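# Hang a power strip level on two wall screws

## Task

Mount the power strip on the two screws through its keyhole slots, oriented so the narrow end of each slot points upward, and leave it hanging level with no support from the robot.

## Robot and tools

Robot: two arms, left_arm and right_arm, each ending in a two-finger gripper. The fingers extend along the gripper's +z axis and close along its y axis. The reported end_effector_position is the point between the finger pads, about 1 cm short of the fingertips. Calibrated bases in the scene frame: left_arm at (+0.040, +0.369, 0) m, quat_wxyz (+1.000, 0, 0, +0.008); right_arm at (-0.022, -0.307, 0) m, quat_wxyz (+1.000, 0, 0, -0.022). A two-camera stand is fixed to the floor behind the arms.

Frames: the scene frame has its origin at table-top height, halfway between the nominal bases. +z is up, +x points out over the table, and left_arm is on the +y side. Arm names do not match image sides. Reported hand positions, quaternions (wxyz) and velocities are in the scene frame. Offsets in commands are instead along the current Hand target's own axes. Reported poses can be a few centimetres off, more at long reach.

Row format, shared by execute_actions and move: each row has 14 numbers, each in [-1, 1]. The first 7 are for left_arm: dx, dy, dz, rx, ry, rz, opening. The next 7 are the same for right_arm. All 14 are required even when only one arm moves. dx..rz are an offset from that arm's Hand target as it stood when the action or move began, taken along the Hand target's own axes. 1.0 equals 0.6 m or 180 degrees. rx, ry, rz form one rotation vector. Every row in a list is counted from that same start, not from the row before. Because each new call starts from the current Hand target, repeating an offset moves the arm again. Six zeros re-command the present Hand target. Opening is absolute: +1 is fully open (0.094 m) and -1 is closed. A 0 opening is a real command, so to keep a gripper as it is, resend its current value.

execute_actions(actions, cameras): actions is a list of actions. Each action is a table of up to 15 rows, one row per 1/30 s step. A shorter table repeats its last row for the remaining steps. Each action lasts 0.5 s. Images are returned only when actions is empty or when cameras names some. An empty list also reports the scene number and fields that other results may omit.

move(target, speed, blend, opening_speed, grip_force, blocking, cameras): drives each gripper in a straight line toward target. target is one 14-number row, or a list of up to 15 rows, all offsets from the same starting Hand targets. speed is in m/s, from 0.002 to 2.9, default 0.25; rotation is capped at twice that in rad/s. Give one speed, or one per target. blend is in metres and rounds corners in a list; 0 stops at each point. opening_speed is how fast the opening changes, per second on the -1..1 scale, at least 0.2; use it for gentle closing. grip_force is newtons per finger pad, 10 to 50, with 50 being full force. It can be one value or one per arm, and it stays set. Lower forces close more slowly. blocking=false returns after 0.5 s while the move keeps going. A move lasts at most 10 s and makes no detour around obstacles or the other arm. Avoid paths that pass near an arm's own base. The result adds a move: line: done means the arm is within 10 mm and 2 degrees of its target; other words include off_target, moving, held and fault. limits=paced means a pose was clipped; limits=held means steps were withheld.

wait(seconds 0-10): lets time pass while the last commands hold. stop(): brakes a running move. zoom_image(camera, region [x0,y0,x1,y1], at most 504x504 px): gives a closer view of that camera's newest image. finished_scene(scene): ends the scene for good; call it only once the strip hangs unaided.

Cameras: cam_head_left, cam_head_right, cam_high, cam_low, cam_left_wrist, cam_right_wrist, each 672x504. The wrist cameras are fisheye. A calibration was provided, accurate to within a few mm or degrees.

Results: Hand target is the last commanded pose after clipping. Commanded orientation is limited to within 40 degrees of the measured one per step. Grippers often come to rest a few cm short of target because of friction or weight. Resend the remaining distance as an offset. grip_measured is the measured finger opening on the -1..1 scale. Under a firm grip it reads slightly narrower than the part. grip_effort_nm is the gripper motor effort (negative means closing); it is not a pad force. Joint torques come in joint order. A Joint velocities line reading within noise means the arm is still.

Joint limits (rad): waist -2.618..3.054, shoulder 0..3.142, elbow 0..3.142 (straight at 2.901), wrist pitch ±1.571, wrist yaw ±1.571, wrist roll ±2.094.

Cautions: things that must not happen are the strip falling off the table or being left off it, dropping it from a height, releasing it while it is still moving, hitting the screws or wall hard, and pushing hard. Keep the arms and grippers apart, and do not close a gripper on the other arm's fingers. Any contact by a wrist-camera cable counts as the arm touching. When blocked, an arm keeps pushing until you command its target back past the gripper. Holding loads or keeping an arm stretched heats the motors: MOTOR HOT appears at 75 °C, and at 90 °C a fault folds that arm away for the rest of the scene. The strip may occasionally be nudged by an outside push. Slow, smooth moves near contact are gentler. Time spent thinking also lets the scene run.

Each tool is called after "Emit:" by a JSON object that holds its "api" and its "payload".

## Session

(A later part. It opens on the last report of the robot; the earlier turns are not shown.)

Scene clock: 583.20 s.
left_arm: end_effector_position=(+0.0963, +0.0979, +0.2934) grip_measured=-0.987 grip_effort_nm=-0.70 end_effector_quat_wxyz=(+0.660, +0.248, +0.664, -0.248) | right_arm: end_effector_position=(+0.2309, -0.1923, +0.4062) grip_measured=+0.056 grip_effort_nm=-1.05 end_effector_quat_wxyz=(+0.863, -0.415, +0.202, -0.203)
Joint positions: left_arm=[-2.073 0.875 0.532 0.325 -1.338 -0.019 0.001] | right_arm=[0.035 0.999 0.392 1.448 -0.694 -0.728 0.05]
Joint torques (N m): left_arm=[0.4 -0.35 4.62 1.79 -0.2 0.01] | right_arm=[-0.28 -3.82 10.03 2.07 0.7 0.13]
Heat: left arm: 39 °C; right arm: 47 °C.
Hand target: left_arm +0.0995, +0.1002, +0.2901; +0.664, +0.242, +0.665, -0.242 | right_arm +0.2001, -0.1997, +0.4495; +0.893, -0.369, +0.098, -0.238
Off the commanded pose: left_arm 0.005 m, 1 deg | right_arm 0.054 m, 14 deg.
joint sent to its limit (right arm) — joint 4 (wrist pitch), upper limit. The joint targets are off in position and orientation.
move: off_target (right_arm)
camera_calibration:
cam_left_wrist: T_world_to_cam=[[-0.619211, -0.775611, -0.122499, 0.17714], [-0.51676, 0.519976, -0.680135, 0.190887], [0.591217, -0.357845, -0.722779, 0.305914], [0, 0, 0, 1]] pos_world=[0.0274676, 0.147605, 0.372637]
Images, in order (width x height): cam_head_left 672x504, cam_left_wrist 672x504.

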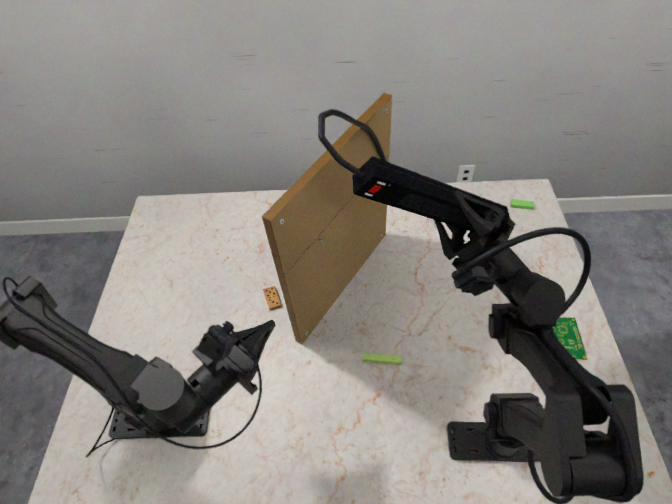

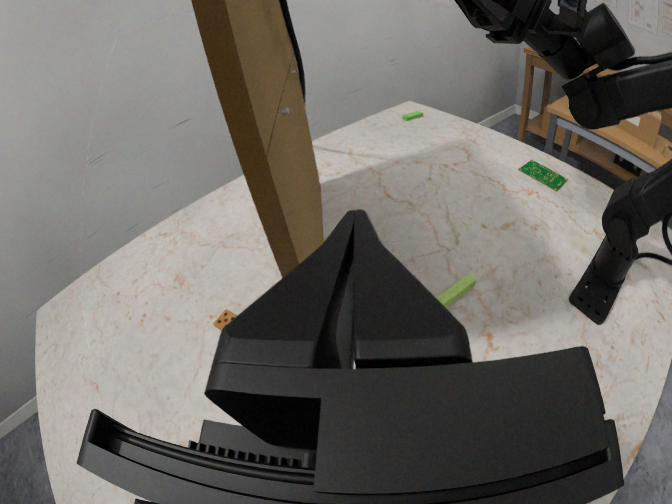

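Emit:
{"api": "move", "payload": {"target": [0,0,0,0,0,0,-1,0.159,0.348,-0.03,-0.245,-0.157,0.0655,-0.35], "speed": 0.12, "cameras": ["cam_left_wrist","cam_head_left","cam_high"]}}

Scene clock: 611.20 s.
left_arm: end_effector_position=(+0.0964, +0.0981, +0.2917) grip_measured=-0.987 grip_effort_nm=-0.70 end_effector_quat_wxyz=(+0.661, +0.250, +0.663, -0.247) | right_arm: end_effector_position=(+0.3486, -0.1344, +0.2823) grip_measured=+0.056 grip_effort_nm=-1.05 end_effector_quat_wxyz=(+0.710, -0.704, +0.025, +0.000)
Joint positions: left_arm=[-2.073 0.875 0.526 0.33 -1.338 -0.015 0.001] | right_arm=[0.019 1.851 1.055 1.426 -1.557 -0.905 0.05]
Joint torques (N m): left_arm=[0.49 -0.24 4.96 1.79 -0.2 0.04] | right_arm=[0.98 -7.94 9.09 0.79 0.34 0.09]
Heat: left arm: 38 °C; right arm: 47 °C.
Hand target: left_arm +0.0995, +0.1002, +0.2901; +0.664, +0.242, +0.665, -0.242 | right_arm +0.3502, -0.1301, +0.2894; +0.707, -0.708, +0.000, +0.000
Off the commanded pose: left_arm 0.004 m, 1 deg | right_arm 0.009 m, 3 deg.
joint sent to its limit (right arm) — joint 5 (wrist yaw), lower limit. The joint targets still meet the commanded pose.
move: off_target (right_arm)
camera_calibration:
cam_left_wrist: T_world_to_cam=[[-0.61884, -0.775179, -0.127025, 0.178355], [-0.514849, 0.522398, -0.679728, 0.189183], [0.593269, -0.355244, -0.722381, 0.304249], [0, 0, 0, 1]] pos_world=[0.0272724, 0.147511, 0.371032]
Images, in order (width x height): cam_head_left 672x504, cam_high 672x504, cam_left_wrist 672x504.

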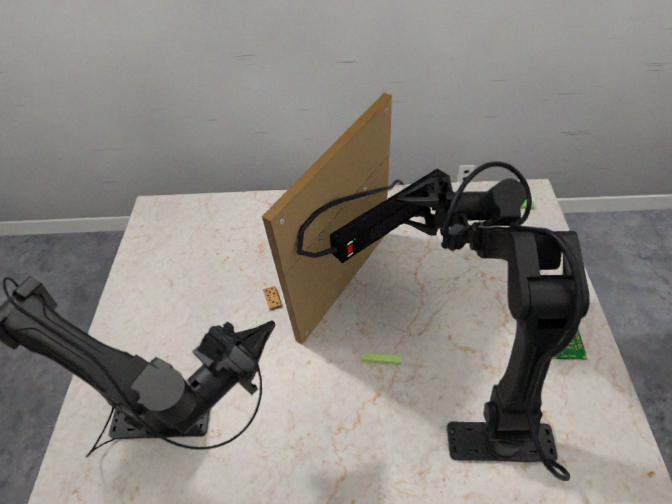

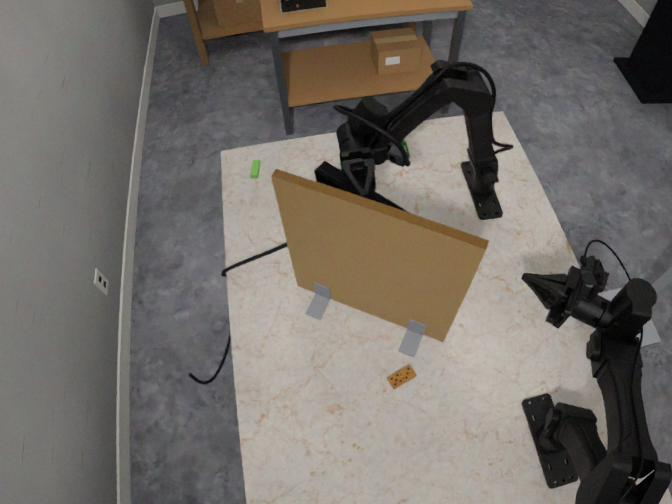

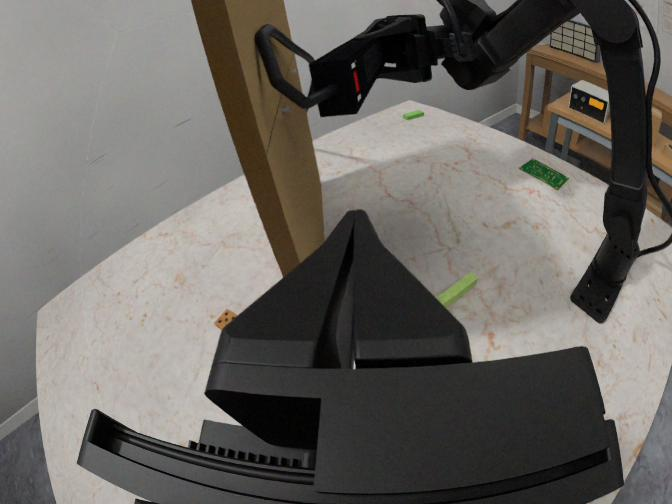

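Emit:
{"api": "zoom_image", "payload": {"camera": "cam_head_left", "region": [270, 160, 450, 290]}}

Emit:
{"api": "zoom_image", "payload": {"camera": "cam_left_wrist", "region": [230, 0, 430, 140]}}

Emit:
{"api": "zoom_image", "payload": {"camera": "cam_high", "region": [290, 130, 430, 230]}}

Scaled by 2.800 from the camera's 672x504 image, which has a finer 960x720 frame.

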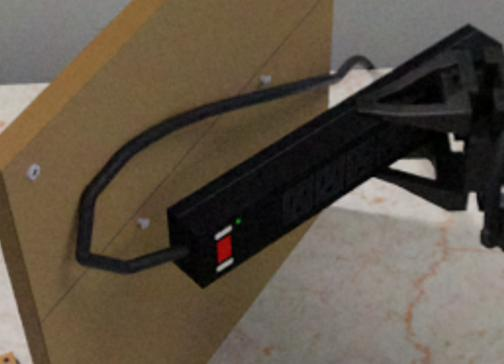

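Scaled by 2.520 from the camera's 672x504 image, which has a finer 960x720 frame.

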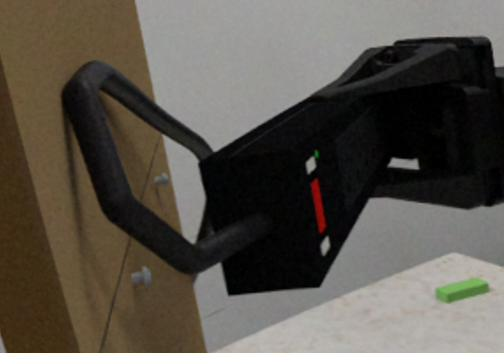

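Scaled by 3.600 from the camera's 672x504 image, which has a finer 960x720 frame.

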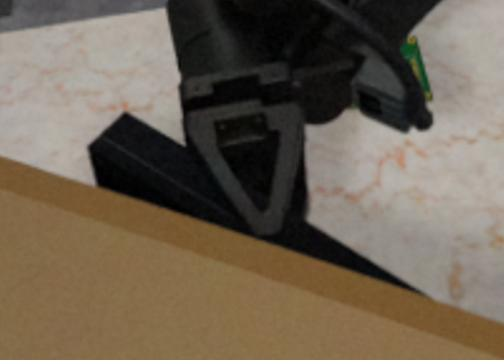

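Emit:
{"api": "move", "payload": {"target": [[0,0,0,0,0,0,-1,-0.117,0.05,-0.15,0,0.11,0,-0.35],[0,0,0,0,0,0,-1,-0.183,0.3,-0.183,0,0.11,0,-0.35]], "speed": 0.12, "blend": 0.02, "cameras": ["cam_left_wrist","cam_head_left","cam_high"]}}

Scene clock: 641.50 s.
left_arm: end_effector_position=(+0.0964, +0.0981, +0.2917) grip_measured=-0.987 grip_effort_nm=-0.70 end_effector_quat_wxyz=(+0.661, +0.250, +0.663, -0.247) | right_arm: end_effector_position=(+0.2485, -0.2428, +0.1058) grip_measured=+0.056 grip_effort_nm=-1.05 end_effector_quat_wxyz=(+0.678, -0.686, +0.192, -0.183)
Joint positions: left_arm=[-2.073 0.875 0.526 0.33 -1.338 -0.015 0.001] | right_arm=[-0.434 1.837 0.195 1.408 -1.51 -1.796 0.05]
Joint torques (N m): left_arm=[0.51 -0.25 4.97 1.8 -0.18 0.03] | right_arm=[-0.24 -5.29 2.56 1.19 -0.76 0.07]
Heat: left arm: 37 °C; right arm: 41 °C.
Hand target: left_arm +0.0995, +0.1002, +0.2901; +0.664, +0.242, +0.665, -0.242 | right_arm +0.2402, -0.2401, +0.1095; +0.696, -0.697, +0.122, -0.121
Off the commanded pose: left_arm 0.004 m, 1 deg | right_arm 0.009 m, 11 deg.
joint sent to its limit (right arm) — joint 5 (wrist yaw), lower limit. The joint targets are off in orientation, not in position.
move: off_target (right_arm)
camera_calibration:
cam_left_wrist: T_world_to_cam=[[-0.61884, -0.775179, -0.127025, 0.178355], [-0.514849, 0.522398, -0.679728, 0.189183], [0.593269, -0.355244, -0.722381, 0.304249], [0, 0, 0, 1]] pos_world=[0.0272724, 0.147511, 0.371032]
Images, in order (width x height): cam_head_left 672x504, cam_high 672x504, cam_left_wrist 672x504.

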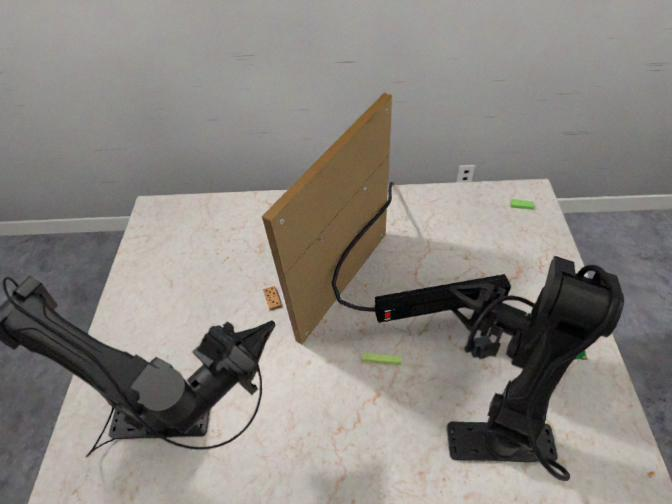

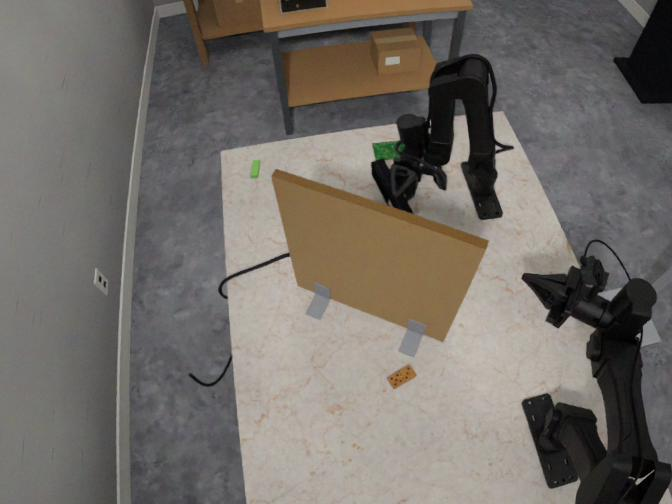

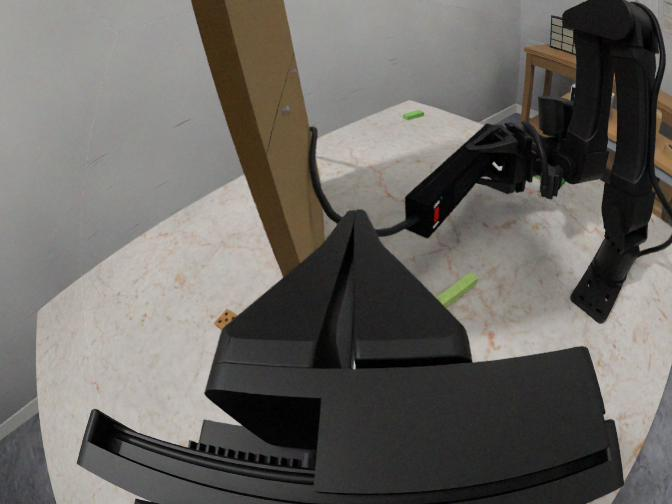

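Emit:
{"api": "move", "payload": {"target": [[0,0,0,0,0,0,-1,0.03,-0.2,0.05,0,0,0,-0.35],[0,0,0,0,0,0,-1,0.11,-0.275,0.235,0,-0.11,0,-0.35]], "speed": 0.12, "blend": 0.02, "cameras": ["cam_left_wrist","cam_head_left"]}}

Emit:
{"api": "zoom_image", "payload": {"camera": "cam_head_left", "region": [270, 160, 450, 290]}}

Emit:
{"api": "zoom_image", "payload": {"camera": "cam_left_wrist", "region": [230, 0, 430, 140]}}

Scene clock: 657.67 s.
left_arm: end_effector_position=(+0.0964, +0.0981, +0.2917) grip_measured=-0.987 grip_effort_nm=-0.70 end_effector_quat_wxyz=(+0.661, +0.250, +0.663, -0.247) | right_arm: end_effector_position=(+0.3479, -0.1347, +0.2673) grip_measured=+0.056 grip_effort_nm=-1.05 end_effector_quat_wxyz=(+0.708, -0.706, +0.015, -0.012)
Joint positions: left_arm=[-2.073 0.875 0.526 0.33 -1.338 -0.015 0.001] | right_arm=[0.018 1.788 1.021 1.015 -1.559 -1.319 0.05]
Joint torques (N m): left_arm=[0.51 -0.32 4.96 1.79 -0.17 0.03] | right_arm=[1.24 -7.49 9.46 0.89 0.09 0.18]
Heat: left arm: 37 °C; right arm: 40 °C.
Hand target: left_arm +0.0995, +0.1002, +0.2901; +0.664, +0.242, +0.665, -0.242 | right_arm +0.3502, -0.1295, +0.2743; +0.707, -0.708, +0.000, +0.001
Off the commanded pose: left_arm 0.004 m, 1 deg | right_arm 0.009 m, 2 deg.
joint sent to its limit (right arm) — joint 5 (wrist yaw), lower limit. The joint targets still meet the commanded pose.
move: done
camera_calibration:
cam_left_wrist: T_world_to_cam=[[-0.61884, -0.775179, -0.127025, 0.178355], [-0.514849, 0.522398, -0.679728, 0.189183], [0.593269, -0.355244, -0.722381, 0.304249], [0, 0, 0, 1]] pos_world=[0.0272724, 0.147511, 0.371032]
Images, in order (width x height): cam_head_left 672x504, cam_left_wrist 672x504.

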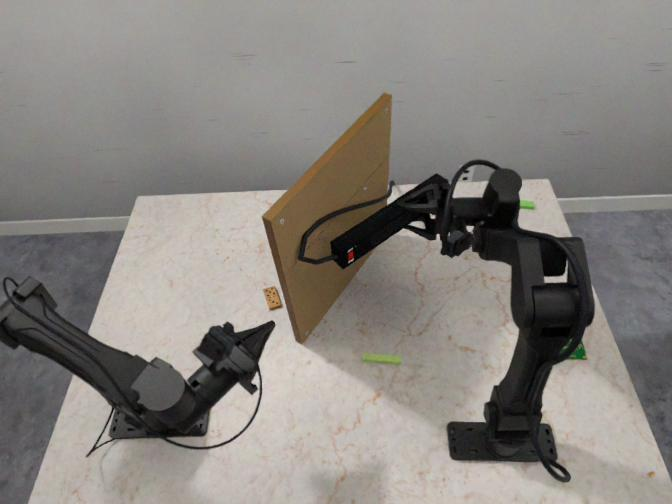

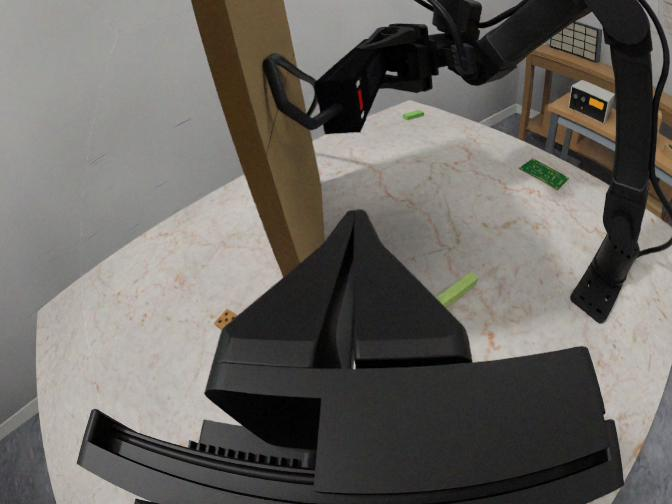

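Scaled by 2.800 from the camera's 672x504 image, which has a finer 960x720 frame.

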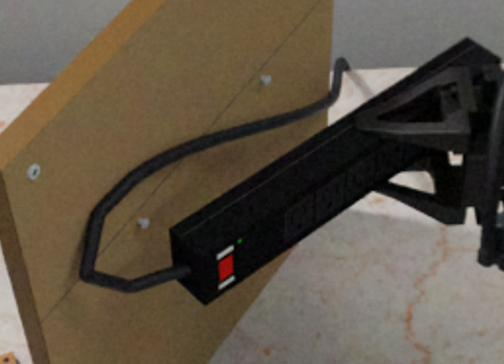

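Scaled by 2.520 from the camera's 672x504 image, which has a finer 960x720 frame.

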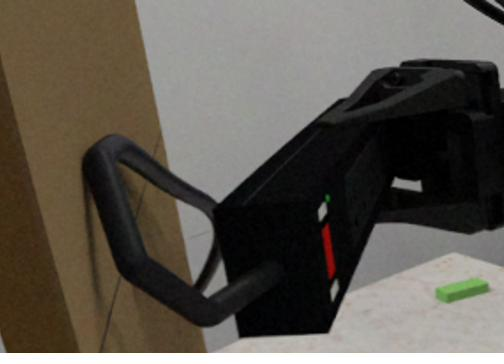

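Emit:
{"api": "move", "payload": {"target": [0,0,0,0,0,0,-1,-0.012,0,0.093,0,-0.08,0,-0.35], "speed": 0.08, "cameras": ["cam_left_wrist","cam_head_left","cam_high"]}}

Emit:
{"api": "zoom_image", "payload": {"camera": "cam_head_left", "region": [270, 160, 450, 290]}}

Emit:
{"api": "zoom_image", "payload": {"camera": "cam_left_wrist", "region": [230, 0, 430, 140]}}

Scene clock: 690.83 s.
left_arm: end_effector_position=(+0.0964, +0.0981, +0.2917) grip_measured=-0.987 grip_effort_nm=-0.70 end_effector_quat_wxyz=(+0.661, +0.250, +0.663, -0.247) | right_arm: end_effector_position=(+0.3414, -0.0801, +0.2673) grip_measured=+0.056 grip_effort_nm=-1.05 end_effector_quat_wxyz=(+0.707, -0.705, -0.035, +0.041)
Joint positions: left_arm=[-2.073 0.875 0.526 0.33 -1.338 -0.015 0.001] | right_arm=[0.164 1.865 1.122 0.989 -1.559 -1.316 0.05]
Joint torques (N m): left_arm=[0.46 -0.27 4.98 1.81 -0.17 0.03] | right_arm=[1.35 -8.25 9.74 0.95 0.11 0.16]
Heat: left arm: 37 °C; right arm: 41 °C.
Hand target: left_arm +0.0995, +0.1002, +0.2901; +0.664, +0.242, +0.665, -0.242 | right_arm +0.3430, -0.0737, +0.2741; +0.701, -0.702, -0.088, +0.089
Off the commanded pose: left_arm 0.004 m, 1 deg | right_arm 0.010 m, 8 deg.
joint sent to its limit (right arm) — joint 5 (wrist yaw), lower limit. The joint targets are off in orientation, not in position.
move: off_target (right_arm)
camera_calibration:
cam_left_wrist: T_world_to_cam=[[-0.61884, -0.775179, -0.127025, 0.178355], [-0.514849, 0.522398, -0.679728, 0.189183], [0.593269, -0.355244, -0.722381, 0.304249], [0, 0, 0, 1]] pos_world=[0.0272724, 0.147511, 0.371032]
Images, in order (width x height): cam_head_left 672x504, cam_high 672x504, cam_left_wrist 672x504.

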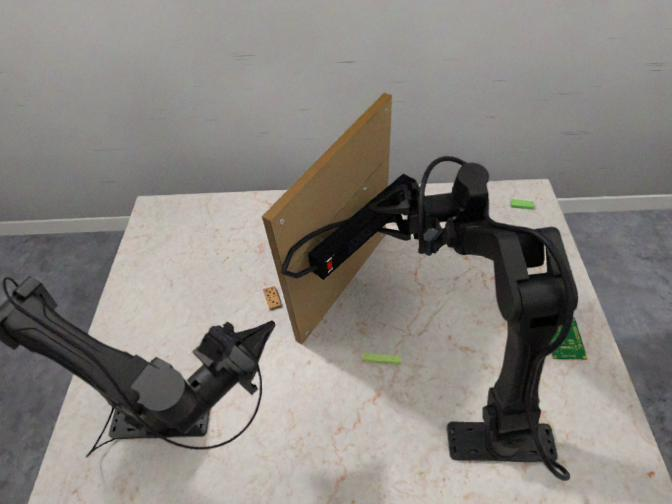

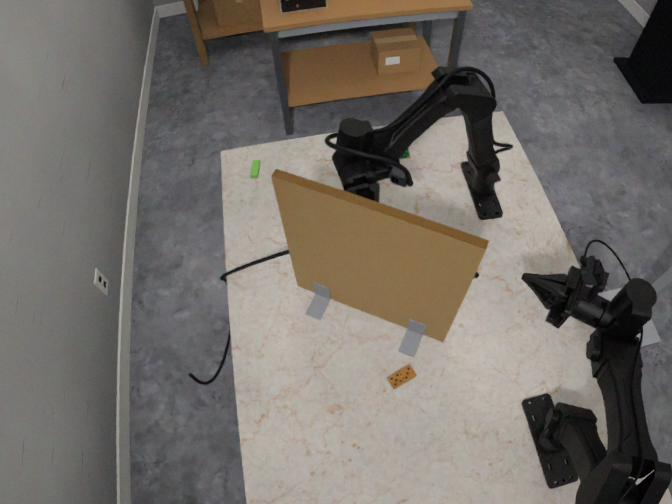

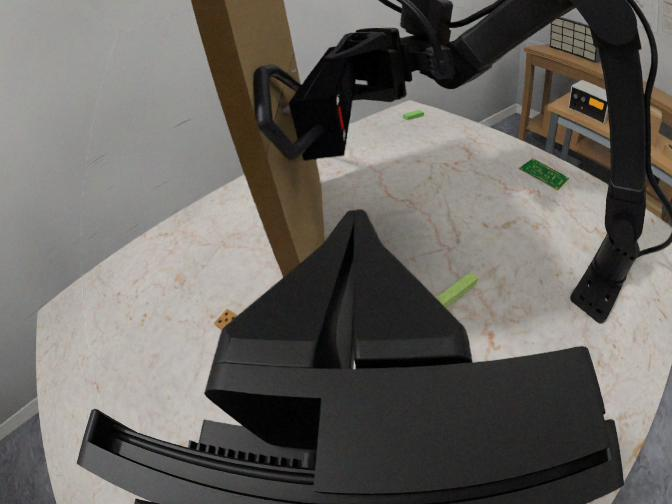

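Scaled by 2.800 from the camera's 672x504 image, which has a finer 960x720 frame.

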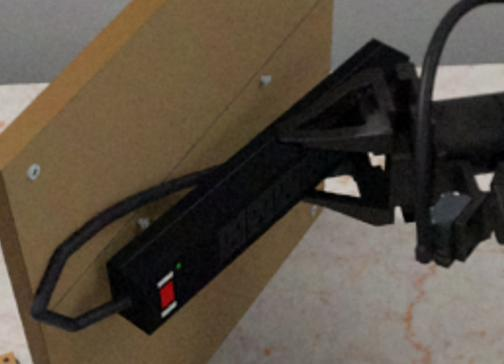

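Scaled by 2.520 from the camera's 672x504 image, which has a finer 960x720 frame.

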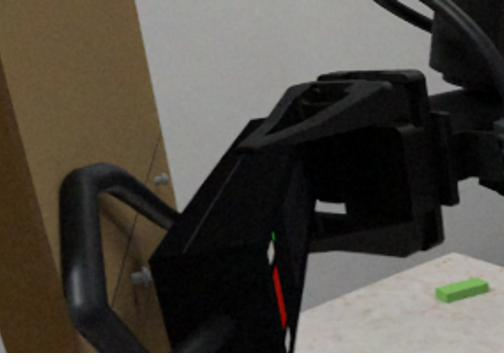

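Emit:
{"api": "move", "payload": {"target": [[0,0,0,0,0,0,-1,-0.061,0.05,-0.157,0,0.08,0,-0.35],[0,0,0,0,0,0,-1,-0.061,0.092,-0.18,0,0.08,-0.22,-0.35]], "speed": 0.12, "blend": 0.02, "cameras": ["cam_left_wrist","cam_head_left","cam_high"]}}

Scene clock: 721.57 s.
left_arm: end_effector_position=(+0.0964, +0.0981, +0.2917) grip_measured=-0.987 grip_effort_nm=-0.70 end_effector_quat_wxyz=(+0.661, +0.250, +0.663, -0.247) | right_arm: end_effector_position=(+0.3358, -0.1859, +0.2213) grip_measured=+0.056 grip_effort_nm=-1.05 end_effector_quat_wxyz=(+0.645, -0.686, -0.164, -0.295)
Joint positions: left_arm=[-2.073 0.875 0.526 0.33 -1.338 -0.015 0.001] | right_arm=[-0.132 1.781 0.788 1.225 -1.551 -2.002 0.05]
Joint torques (N m): left_arm=[0.5 -0.34 5.03 1.81 -0.17 0.02] | right_arm=[-0.2 -6.79 5.46 1.21 0.04 0.05]
Heat: left arm: 37 °C; right arm: 41 °C.
Hand target: left_arm +0.0995, +0.1002, +0.2901; +0.664, +0.242, +0.665, -0.242 | right_arm +0.3344, -0.1876, +0.2192; +0.695, -0.636, -0.234, -0.240
Off the commanded pose: left_arm 0.004 m, 1 deg | right_arm 0.003 m, 13 deg.
joint sent to its limit (right arm) — joint 5 (wrist yaw), lower limit. The joint targets are off in orientation, not in position.
move: off_target (right_arm)
camera_calibration:
cam_left_wrist: T_world_to_cam=[[-0.61884, -0.775179, -0.127025, 0.178355], [-0.514849, 0.522398, -0.679728, 0.189183], [0.593269, -0.355244, -0.722381, 0.304249], [0, 0, 0, 1]] pos_world=[0.0272724, 0.147511, 0.371032]
Images, in order (width x height): cam_head_left 672x504, cam_high 672x504, cam_left_wrist 672x504.

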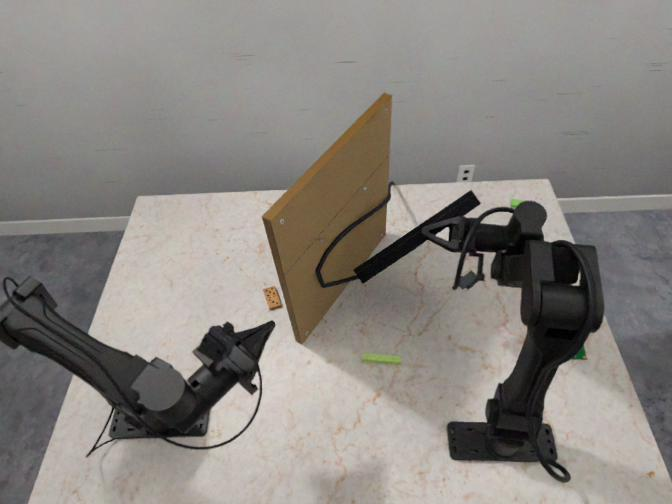

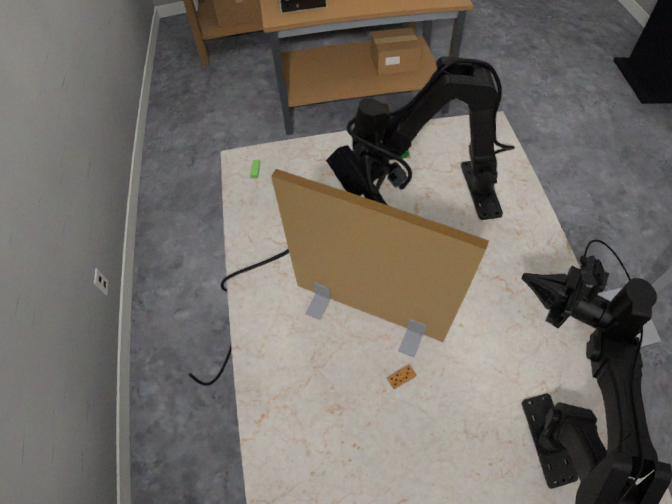

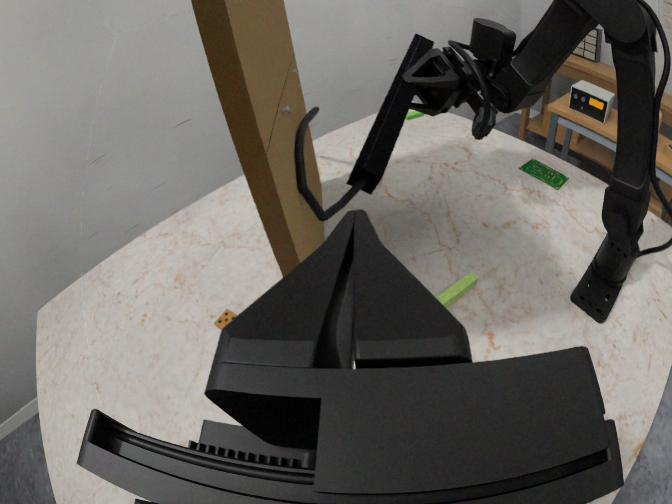

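Emit:
{"api": "move", "payload": {"target": [0,0,0,0,0,0,-1,0.072,-0.057,0.154,0,-0.08,0.22,-0.35], "speed": 0.1, "cameras": ["cam_left_wrist","cam_head_left"]}}

Emit:
{"api": "zoom_image", "payload": {"camera": "cam_head_left", "region": [270, 160, 450, 290]}}

Emit:
{"api": "zoom_image", "payload": {"camera": "cam_left_wrist", "region": [230, 0, 430, 140]}}

Scene clock: 792.23 s.
left_arm: end_effector_position=(+0.0964, +0.0981, +0.2917) grip_measured=-0.987 grip_effort_nm=-0.70 end_effector_quat_wxyz=(+0.661, +0.250, +0.663, -0.247) | right_arm: end_effector_position=(+0.3438, -0.1049, +0.2736) grip_measured=+0.056 grip_effort_nm=-1.05 end_effector_quat_wxyz=(+0.708, -0.706, -0.013, +0.011)
Joint positions: left_arm=[-2.073 0.875 0.526 0.33 -1.338 -0.015 0.001] | right_arm=[0.099 1.781 1.093 0.772 -1.551 -1.49 0.05]
Joint torques (N m): left_arm=[0.51 -0.29 4.92 1.79 -0.17 0.03] | right_arm=[1.26 -7.72 9.89 0.97 -0.11 0.21]
Heat: left arm: 36 °C; right arm: 40 °C.
Hand target: left_arm +0.0995, +0.1002, +0.2901; +0.664, +0.242, +0.665, -0.242 | right_arm +0.3446, -0.0997, +0.2803; +0.701, -0.702, -0.088, +0.089
Off the commanded pose: left_arm 0.004 m, 1 deg | right_arm 0.009 m, 12 deg.
joint sent to its limit (right arm) — joint 5 (wrist yaw), lower limit. The joint targets are off in orientation, not in position.
move: off_target (right_arm)
camera_calibration:
cam_left_wrist: T_world_to_cam=[[-0.61884, -0.775179, -0.127025, 0.178355], [-0.514849, 0.522398, -0.679728, 0.189183], [0.593269, -0.355244, -0.722381, 0.304249], [0, 0, 0, 1]] pos_world=[0.0272724, 0.147511, 0.371032]
Images, in order (width x height): cam_head_left 672x504, cam_left_wrist 672x504.

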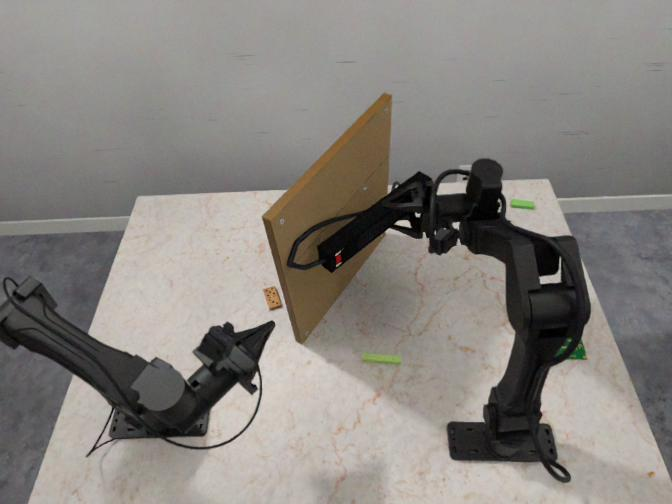

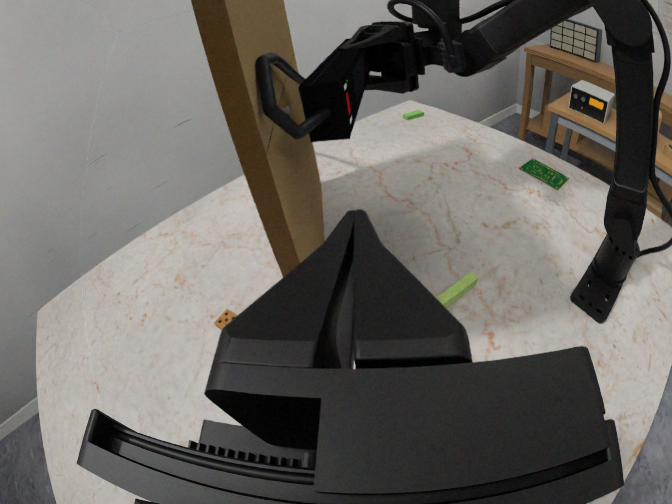

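Scaled by 2.800 from the camera's 672x504 image, which has a finer 960x720 frame.

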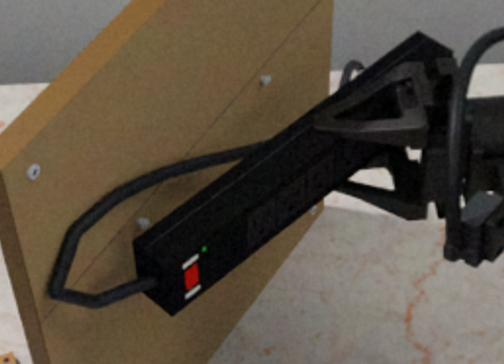

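Scaled by 2.520 from the camera's 672x504 image, which has a finer 960x720 frame.

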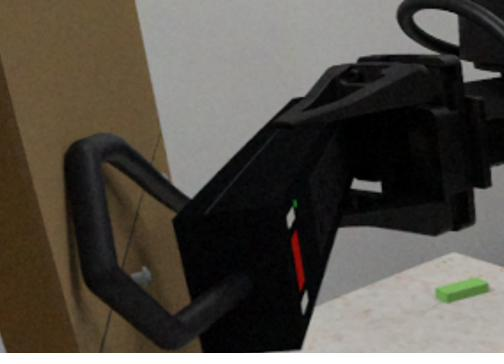

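Emit:
{"api": "move", "payload": {"target": [0,0,0,0,0,0,0.5,-0.087,0,-0.038,0,0,0,-0.35], "speed": 0.1, "cameras": ["cam_left_wrist","cam_head_left"]}}

Emit:
{"api": "zoom_image", "payload": {"camera": "cam_head_left", "region": [230, 180, 410, 350]}}

Emit:
{"api": "zoom_image", "payload": {"camera": "cam_left_wrist", "region": [200, 0, 460, 260]}}

Scene clock: 828.43 s.
left_arm: end_effector_position=(+0.0964, +0.0981, +0.2917) grip_measured=+0.497 grip_effort_nm=0.12 end_effector_quat_wxyz=(+0.661, +0.250, +0.663, -0.247) | right_arm: end_effector_position=(+0.3099, -0.1333, +0.2670) grip_measured=+0.056 grip_effort_nm=-1.05 end_effector_quat_wxyz=(+0.707, -0.706, +0.031, -0.004)
Joint positions: left_arm=[-2.073 0.875 0.526 0.33 -1.338 -0.015 0.07] | right_arm=[0.02 1.609 0.88 0.772 -1.546 -1.489 0.05]
Joint torques (N m): left_arm=[0.43 -0.24 4.93 1.78 -0.18 0.03] | right_arm=[-0.05 -10.69 6.48 1.13 -0.17 0.05]
Heat: left arm: 36 °C; right arm: 40 °C.
Hand target: left_arm +0.0995, +0.1002, +0.2901; +0.664, +0.242, +0.665, -0.242 | right_arm +0.2997, -0.1347, +0.2805; +0.701, -0.702, -0.089, +0.089
Off the commanded pose: left_arm 0.004 m, 1 deg | right_arm 0.017 m, 17 deg.
joint sent to its limit (right arm) — joint 5 (wrist yaw), lower limit. The joint targets are off in orientation, not in position.
move: off_target (right_arm)
camera_calibration:
cam_left_wrist: T_world_to_cam=[[-0.61884, -0.775179, -0.127025, 0.178355], [-0.514849, 0.522398, -0.679728, 0.189183], [0.593269, -0.355244, -0.722381, 0.304249], [0, 0, 0, 1]] pos_world=[0.0272724, 0.147511, 0.371032]
Images, in order (width x height): cam_head_left 672x504, cam_left_wrist 672x504.

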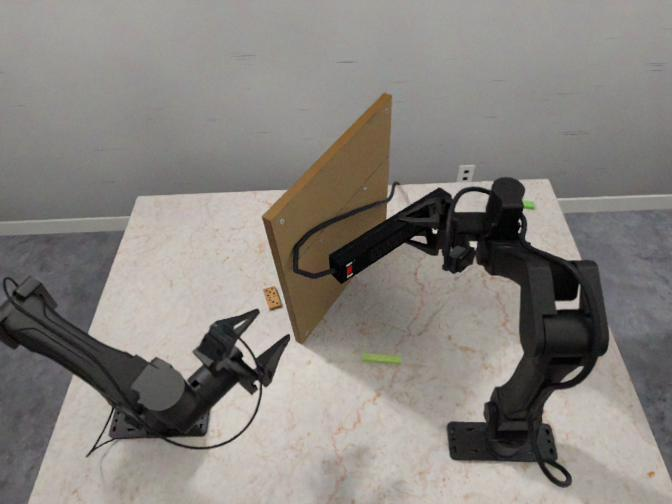

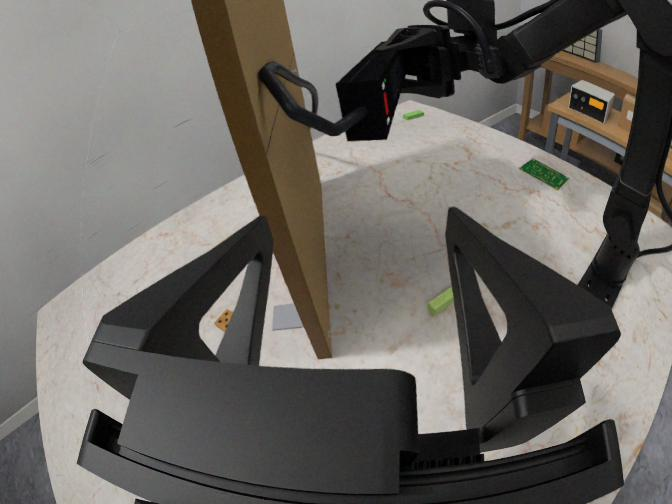

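Scaled by 2.800 from the camera's 672x504 image, which has a finer 960x720 frame.

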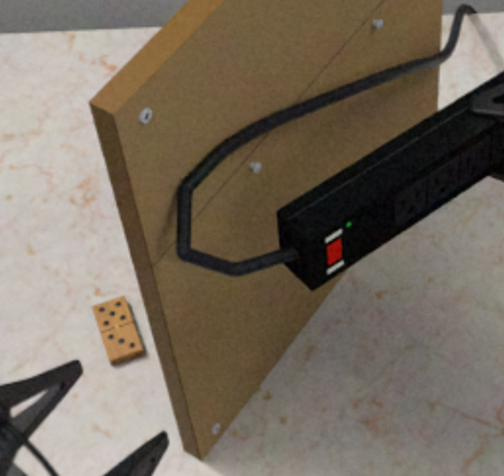

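Scaled by 1.938 from the camera's 672x504 image, which has a finer 960x720 frame.

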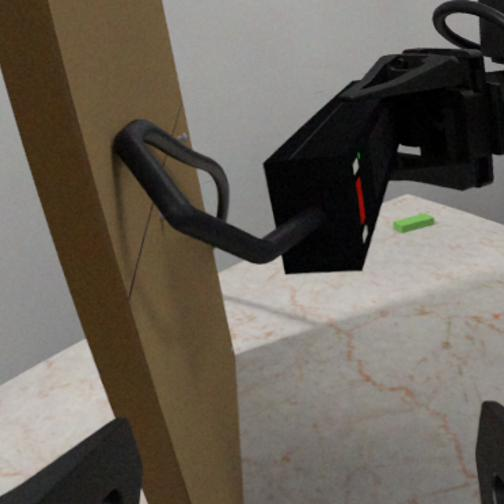

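Emit:
{"api": "move", "payload": {"target": [[-0.233,0,0,-0.028,0,0,-1,0,0,0,0,0,0,-0.35],[-0.233,0.069,0.302,-0.028,0,0,-1,0,0,0,0,0,0,-0.35]], "speed": 0.15, "blend": 0.02, "cameras": ["cam_left_wrist","cam_head_left"]}}

Emit:
{"api": "zoom_image", "payload": {"camera": "cam_head_left", "region": [210, 120, 450, 310]}}

Scene clock: 853.03 s.
left_arm: end_effector_position=(+0.2416, +0.0237, +0.4091) grip_measured=-0.987 grip_effort_nm=-0.70 end_effector_quat_wxyz=(+0.658, +0.232, +0.689, -0.195) | right_arm: end_effector_position=(+0.3100, -0.1333, +0.2670) grip_measured=+0.056 grip_effort_nm=-1.05 end_effector_quat_wxyz=(+0.707, -0.706, +0.031, -0.004)
Joint positions: left_arm=[-1.37 1.232 1.222 -0.069 -0.738 -0.016 0.001] | right_arm=[0.02 1.609 0.88 0.772 -1.546 -1.489 0.05]
Joint torques (N m): left_arm=[6.53 0.06 9.03 2.87 0.67 0.2] | right_arm=[-0.08 -10.69 6.41 1.1 -0.14 0.05]
Heat: left arm: 37 °C; right arm: 39 °C.
Hand target: left_arm +0.2650, +0.0152, +0.4297; +0.674, +0.213, +0.675, -0.213 | right_arm +0.2997, -0.1347, +0.2805; +0.701, -0.702, -0.088, +0.089
Off the commanded pose: left_arm 0.032 m, 4 deg | right_arm 0.017 m, 17 deg.
joint sent to its limit (right arm) — joint 5 (wrist yaw), lower limit. The joint targets are off in orientation, not in position.
move: off_target (left_arm, right_arm)
camera_calibration:
cam_left_wrist: T_world_to_cam=[[-0.539096, -0.826321, -0.163002, 0.222057], [-0.582233, 0.505467, -0.636795, 0.381693], [0.608589, -0.248389, -0.753607, 0.28294], [0, 0, 0, 1]] pos_world=[0.16975, 0.0608364, 0.492481]
Images, in order (width x height): cam_head_left 672x504, cam_left_wrist 672x504.

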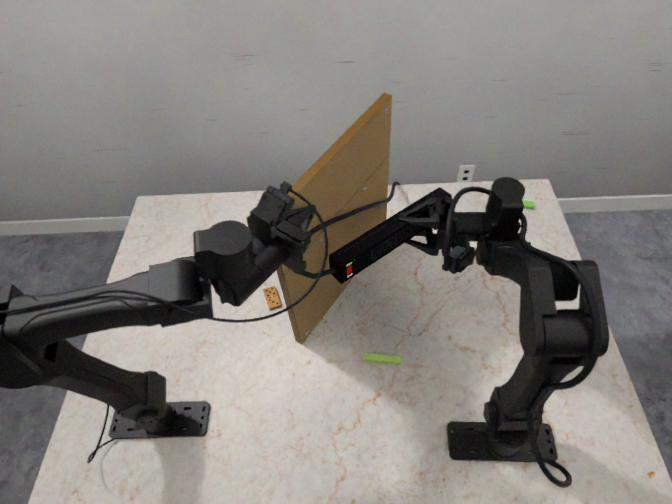

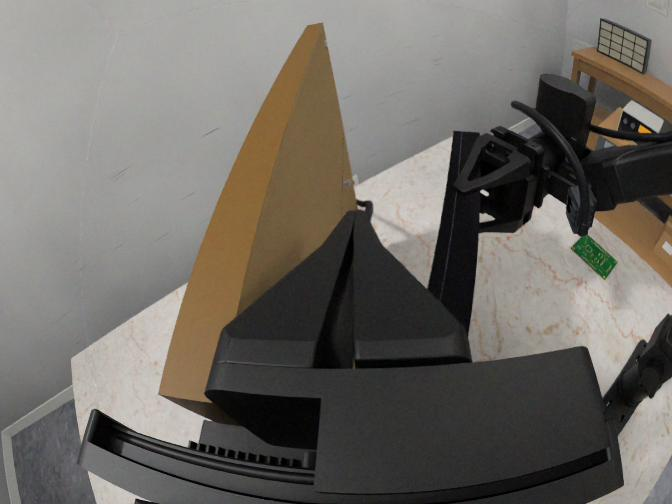

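Scaled by 2.100 from the camera's 672x504 image, which has a finer 960x720 frame.

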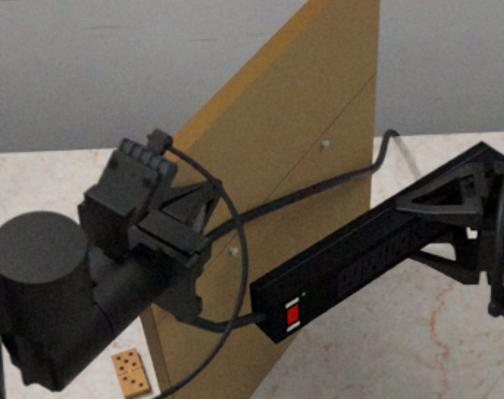

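Emit:
{"api": "move", "payload": {"target": [[0.033,-0.06,-0.03,0,0,0,-1,0,0,0,0,0,0,-0.35],[0.3,-0.05,0,0,0,0,-1,0,0,0,0,0,0,-0.35]], "speed": 0.1, "cameras": ["cam_left_wrist","cam_head_left"]}}

Emit:
{"api": "zoom_image", "payload": {"camera": "cam_head_left", "region": [210, 120, 450, 310]}}

Scene clock: 865.67 s.
left_arm: end_effector_position=(+0.2377, -0.0013, +0.2871) grip_measured=-0.987 grip_effort_nm=-0.69 end_effector_quat_wxyz=(+0.695, +0.167, +0.651, -0.254) | right_arm: end_effector_position=(+0.3249, -0.1416, +0.2648) grip_measured=+0.056 grip_effort_nm=-1.05 end_effector_quat_wxyz=(+0.706, -0.704, +0.048, -0.050)
Joint positions: left_arm=[-1.408 1.425 0.691 0.869 -0.785 -0.004 0.001] | right_arm=[-0.002 1.609 0.872 0.769 -1.478 -1.542 0.05]
Joint torques (N m): left_arm=[1.89 -2.22 3.49 0.86 0.26 -0.09] | right_arm=[1.5 -10.56 7.24 1.08 -1.02 0.53]
Heat: left arm: 37 °C; right arm: 39 °C.
Hand target: left_arm +0.2475, -0.0094, +0.2495; +0.674, +0.213, +0.675, -0.213 | right_arm +0.2997, -0.1347, +0.2805; +0.701, -0.702, -0.088, +0.089
Off the commanded pose: left_arm 0.039 m, 8 deg | right_arm 0.030 m, 22 deg.
joint sent to its limit (right arm) — joint 5 (wrist yaw), lower limit. The joint targets are off in orientation, not in position.
move: off_target (left_arm, right_arm)
camera_calibration:
cam_left_wrist: T_world_to_cam=[[-0.526596, -0.849877, -0.0201642, 0.135507], [-0.552751, 0.36032, -0.751422, 0.340037], [0.645882, -0.38455, -0.659513, 0.15106], [0, 0, 0, 1]] pos_world=[0.161746, 0.0507321, 0.35787]
Images, in order (width x height): cam_head_left 672x504, cam_left_wrist 672x504.

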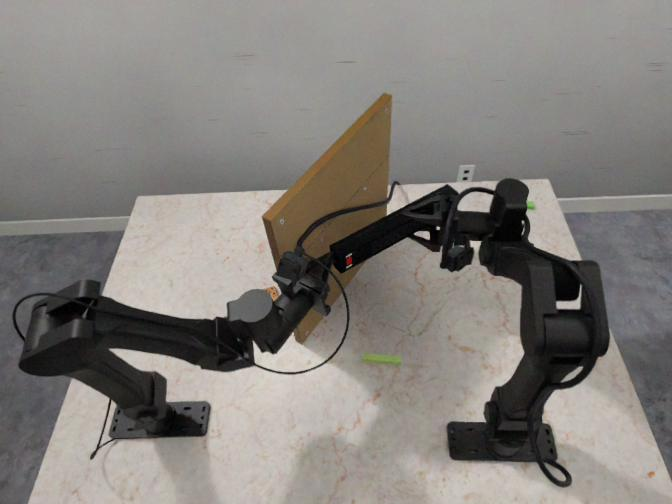

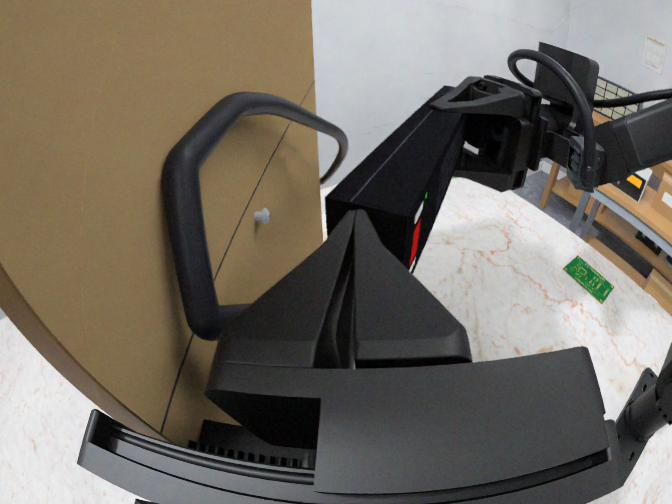

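Scaled by 2.100 from the camera's 672x504 image, which has a finer 960x720 frame.

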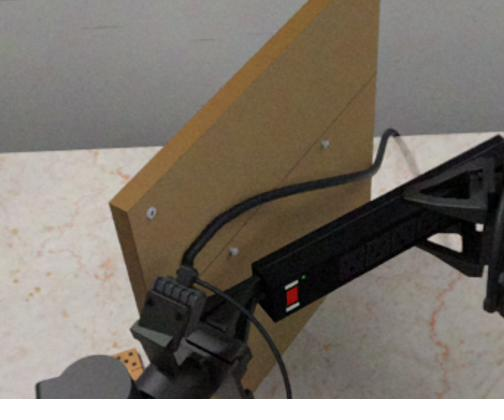

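Emit:
{"api": "move", "payload": {"target": [[-0.02,-0.02,-0.1,0,0,0,-1,0,0,0,0,0,0,-0.35],[-0.3,0,-0.08,-0.05,0,0,-1,0,0,0,0,0,0,-0.35],[-0.3,0.074,0.035,-0.1,0,0,-1,0,0,0,0,0,0,-0.35]], "speed": 0.12, "cameras": ["cam_left_wrist","cam_head_left"]}}

Emit:
{"api": "zoom_image", "payload": {"camera": "cam_head_left", "region": [210, 120, 450, 310]}}

Scene clock: 892.47 s.
left_arm: end_effector_position=(+0.2530, +0.0219, +0.4146) grip_measured=-0.987 grip_effort_nm=-0.70 end_effector_quat_wxyz=(+0.693, +0.119, +0.706, -0.089) | right_arm: end_effector_position=(+0.3135, -0.1389, +0.2642) grip_measured=+0.056 grip_effort_nm=-1.05 end_effector_quat_wxyz=(+0.707, -0.706, +0.042, -0.013)
Joint positions: left_arm=[-1.454 1.415 1.349 0.007 -1.142 -0.014 0.001] | right_arm=[0.003 1.606 0.872 0.752 -1.535 -1.511 0.05]
Joint torques (N m): left_arm=[9.66 -1.89 9.17 2.21 1.14 0.13] | right_arm=[1.05 -10.67 7.34 1.13 -0.32 0.12]
Heat: left arm: 37 °C; right arm: 41 °C.
Hand target: left_arm +0.2904, +0.0148, +0.4296; +0.699, +0.105, +0.700, -0.105 | right_arm +0.2997, -0.1347, +0.2805; +0.701, -0.702, -0.089, +0.089
Off the commanded pose: left_arm 0.041 m, 3 deg | right_arm 0.022 m, 19 deg.
joint sent to its limit (right arm) — joint 5 (wrist yaw), lower limit. The joint targets are off in orientation, not in position.
move: off_target (left_arm, right_arm)
camera_calibration:
cam_left_wrist: T_world_to_cam=[[-0.247598, -0.954786, -0.164558, 0.15738], [-0.689554, 0.29297, -0.662332, 0.435083], [0.680595, -0.0505206, -0.730916, 0.247752], [0, 0, 0, 1]] pos_world=[0.170362, 0.0353141, 0.495153]
Images, in order (width x height): cam_head_left 672x504, cam_left_wrist 672x504.

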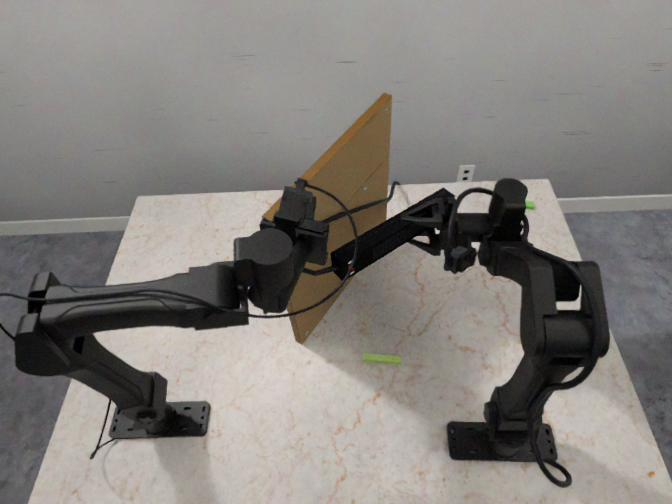

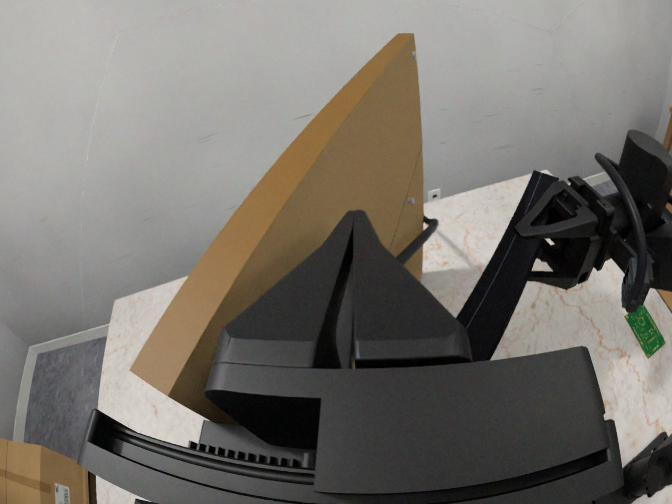

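Scaled by 2.100 from the camera's 672x504 image, which has a finer 960x720 frame.

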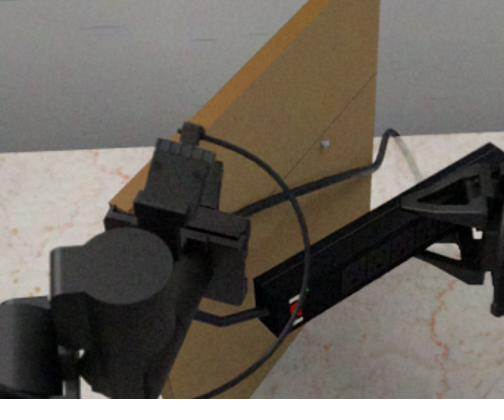

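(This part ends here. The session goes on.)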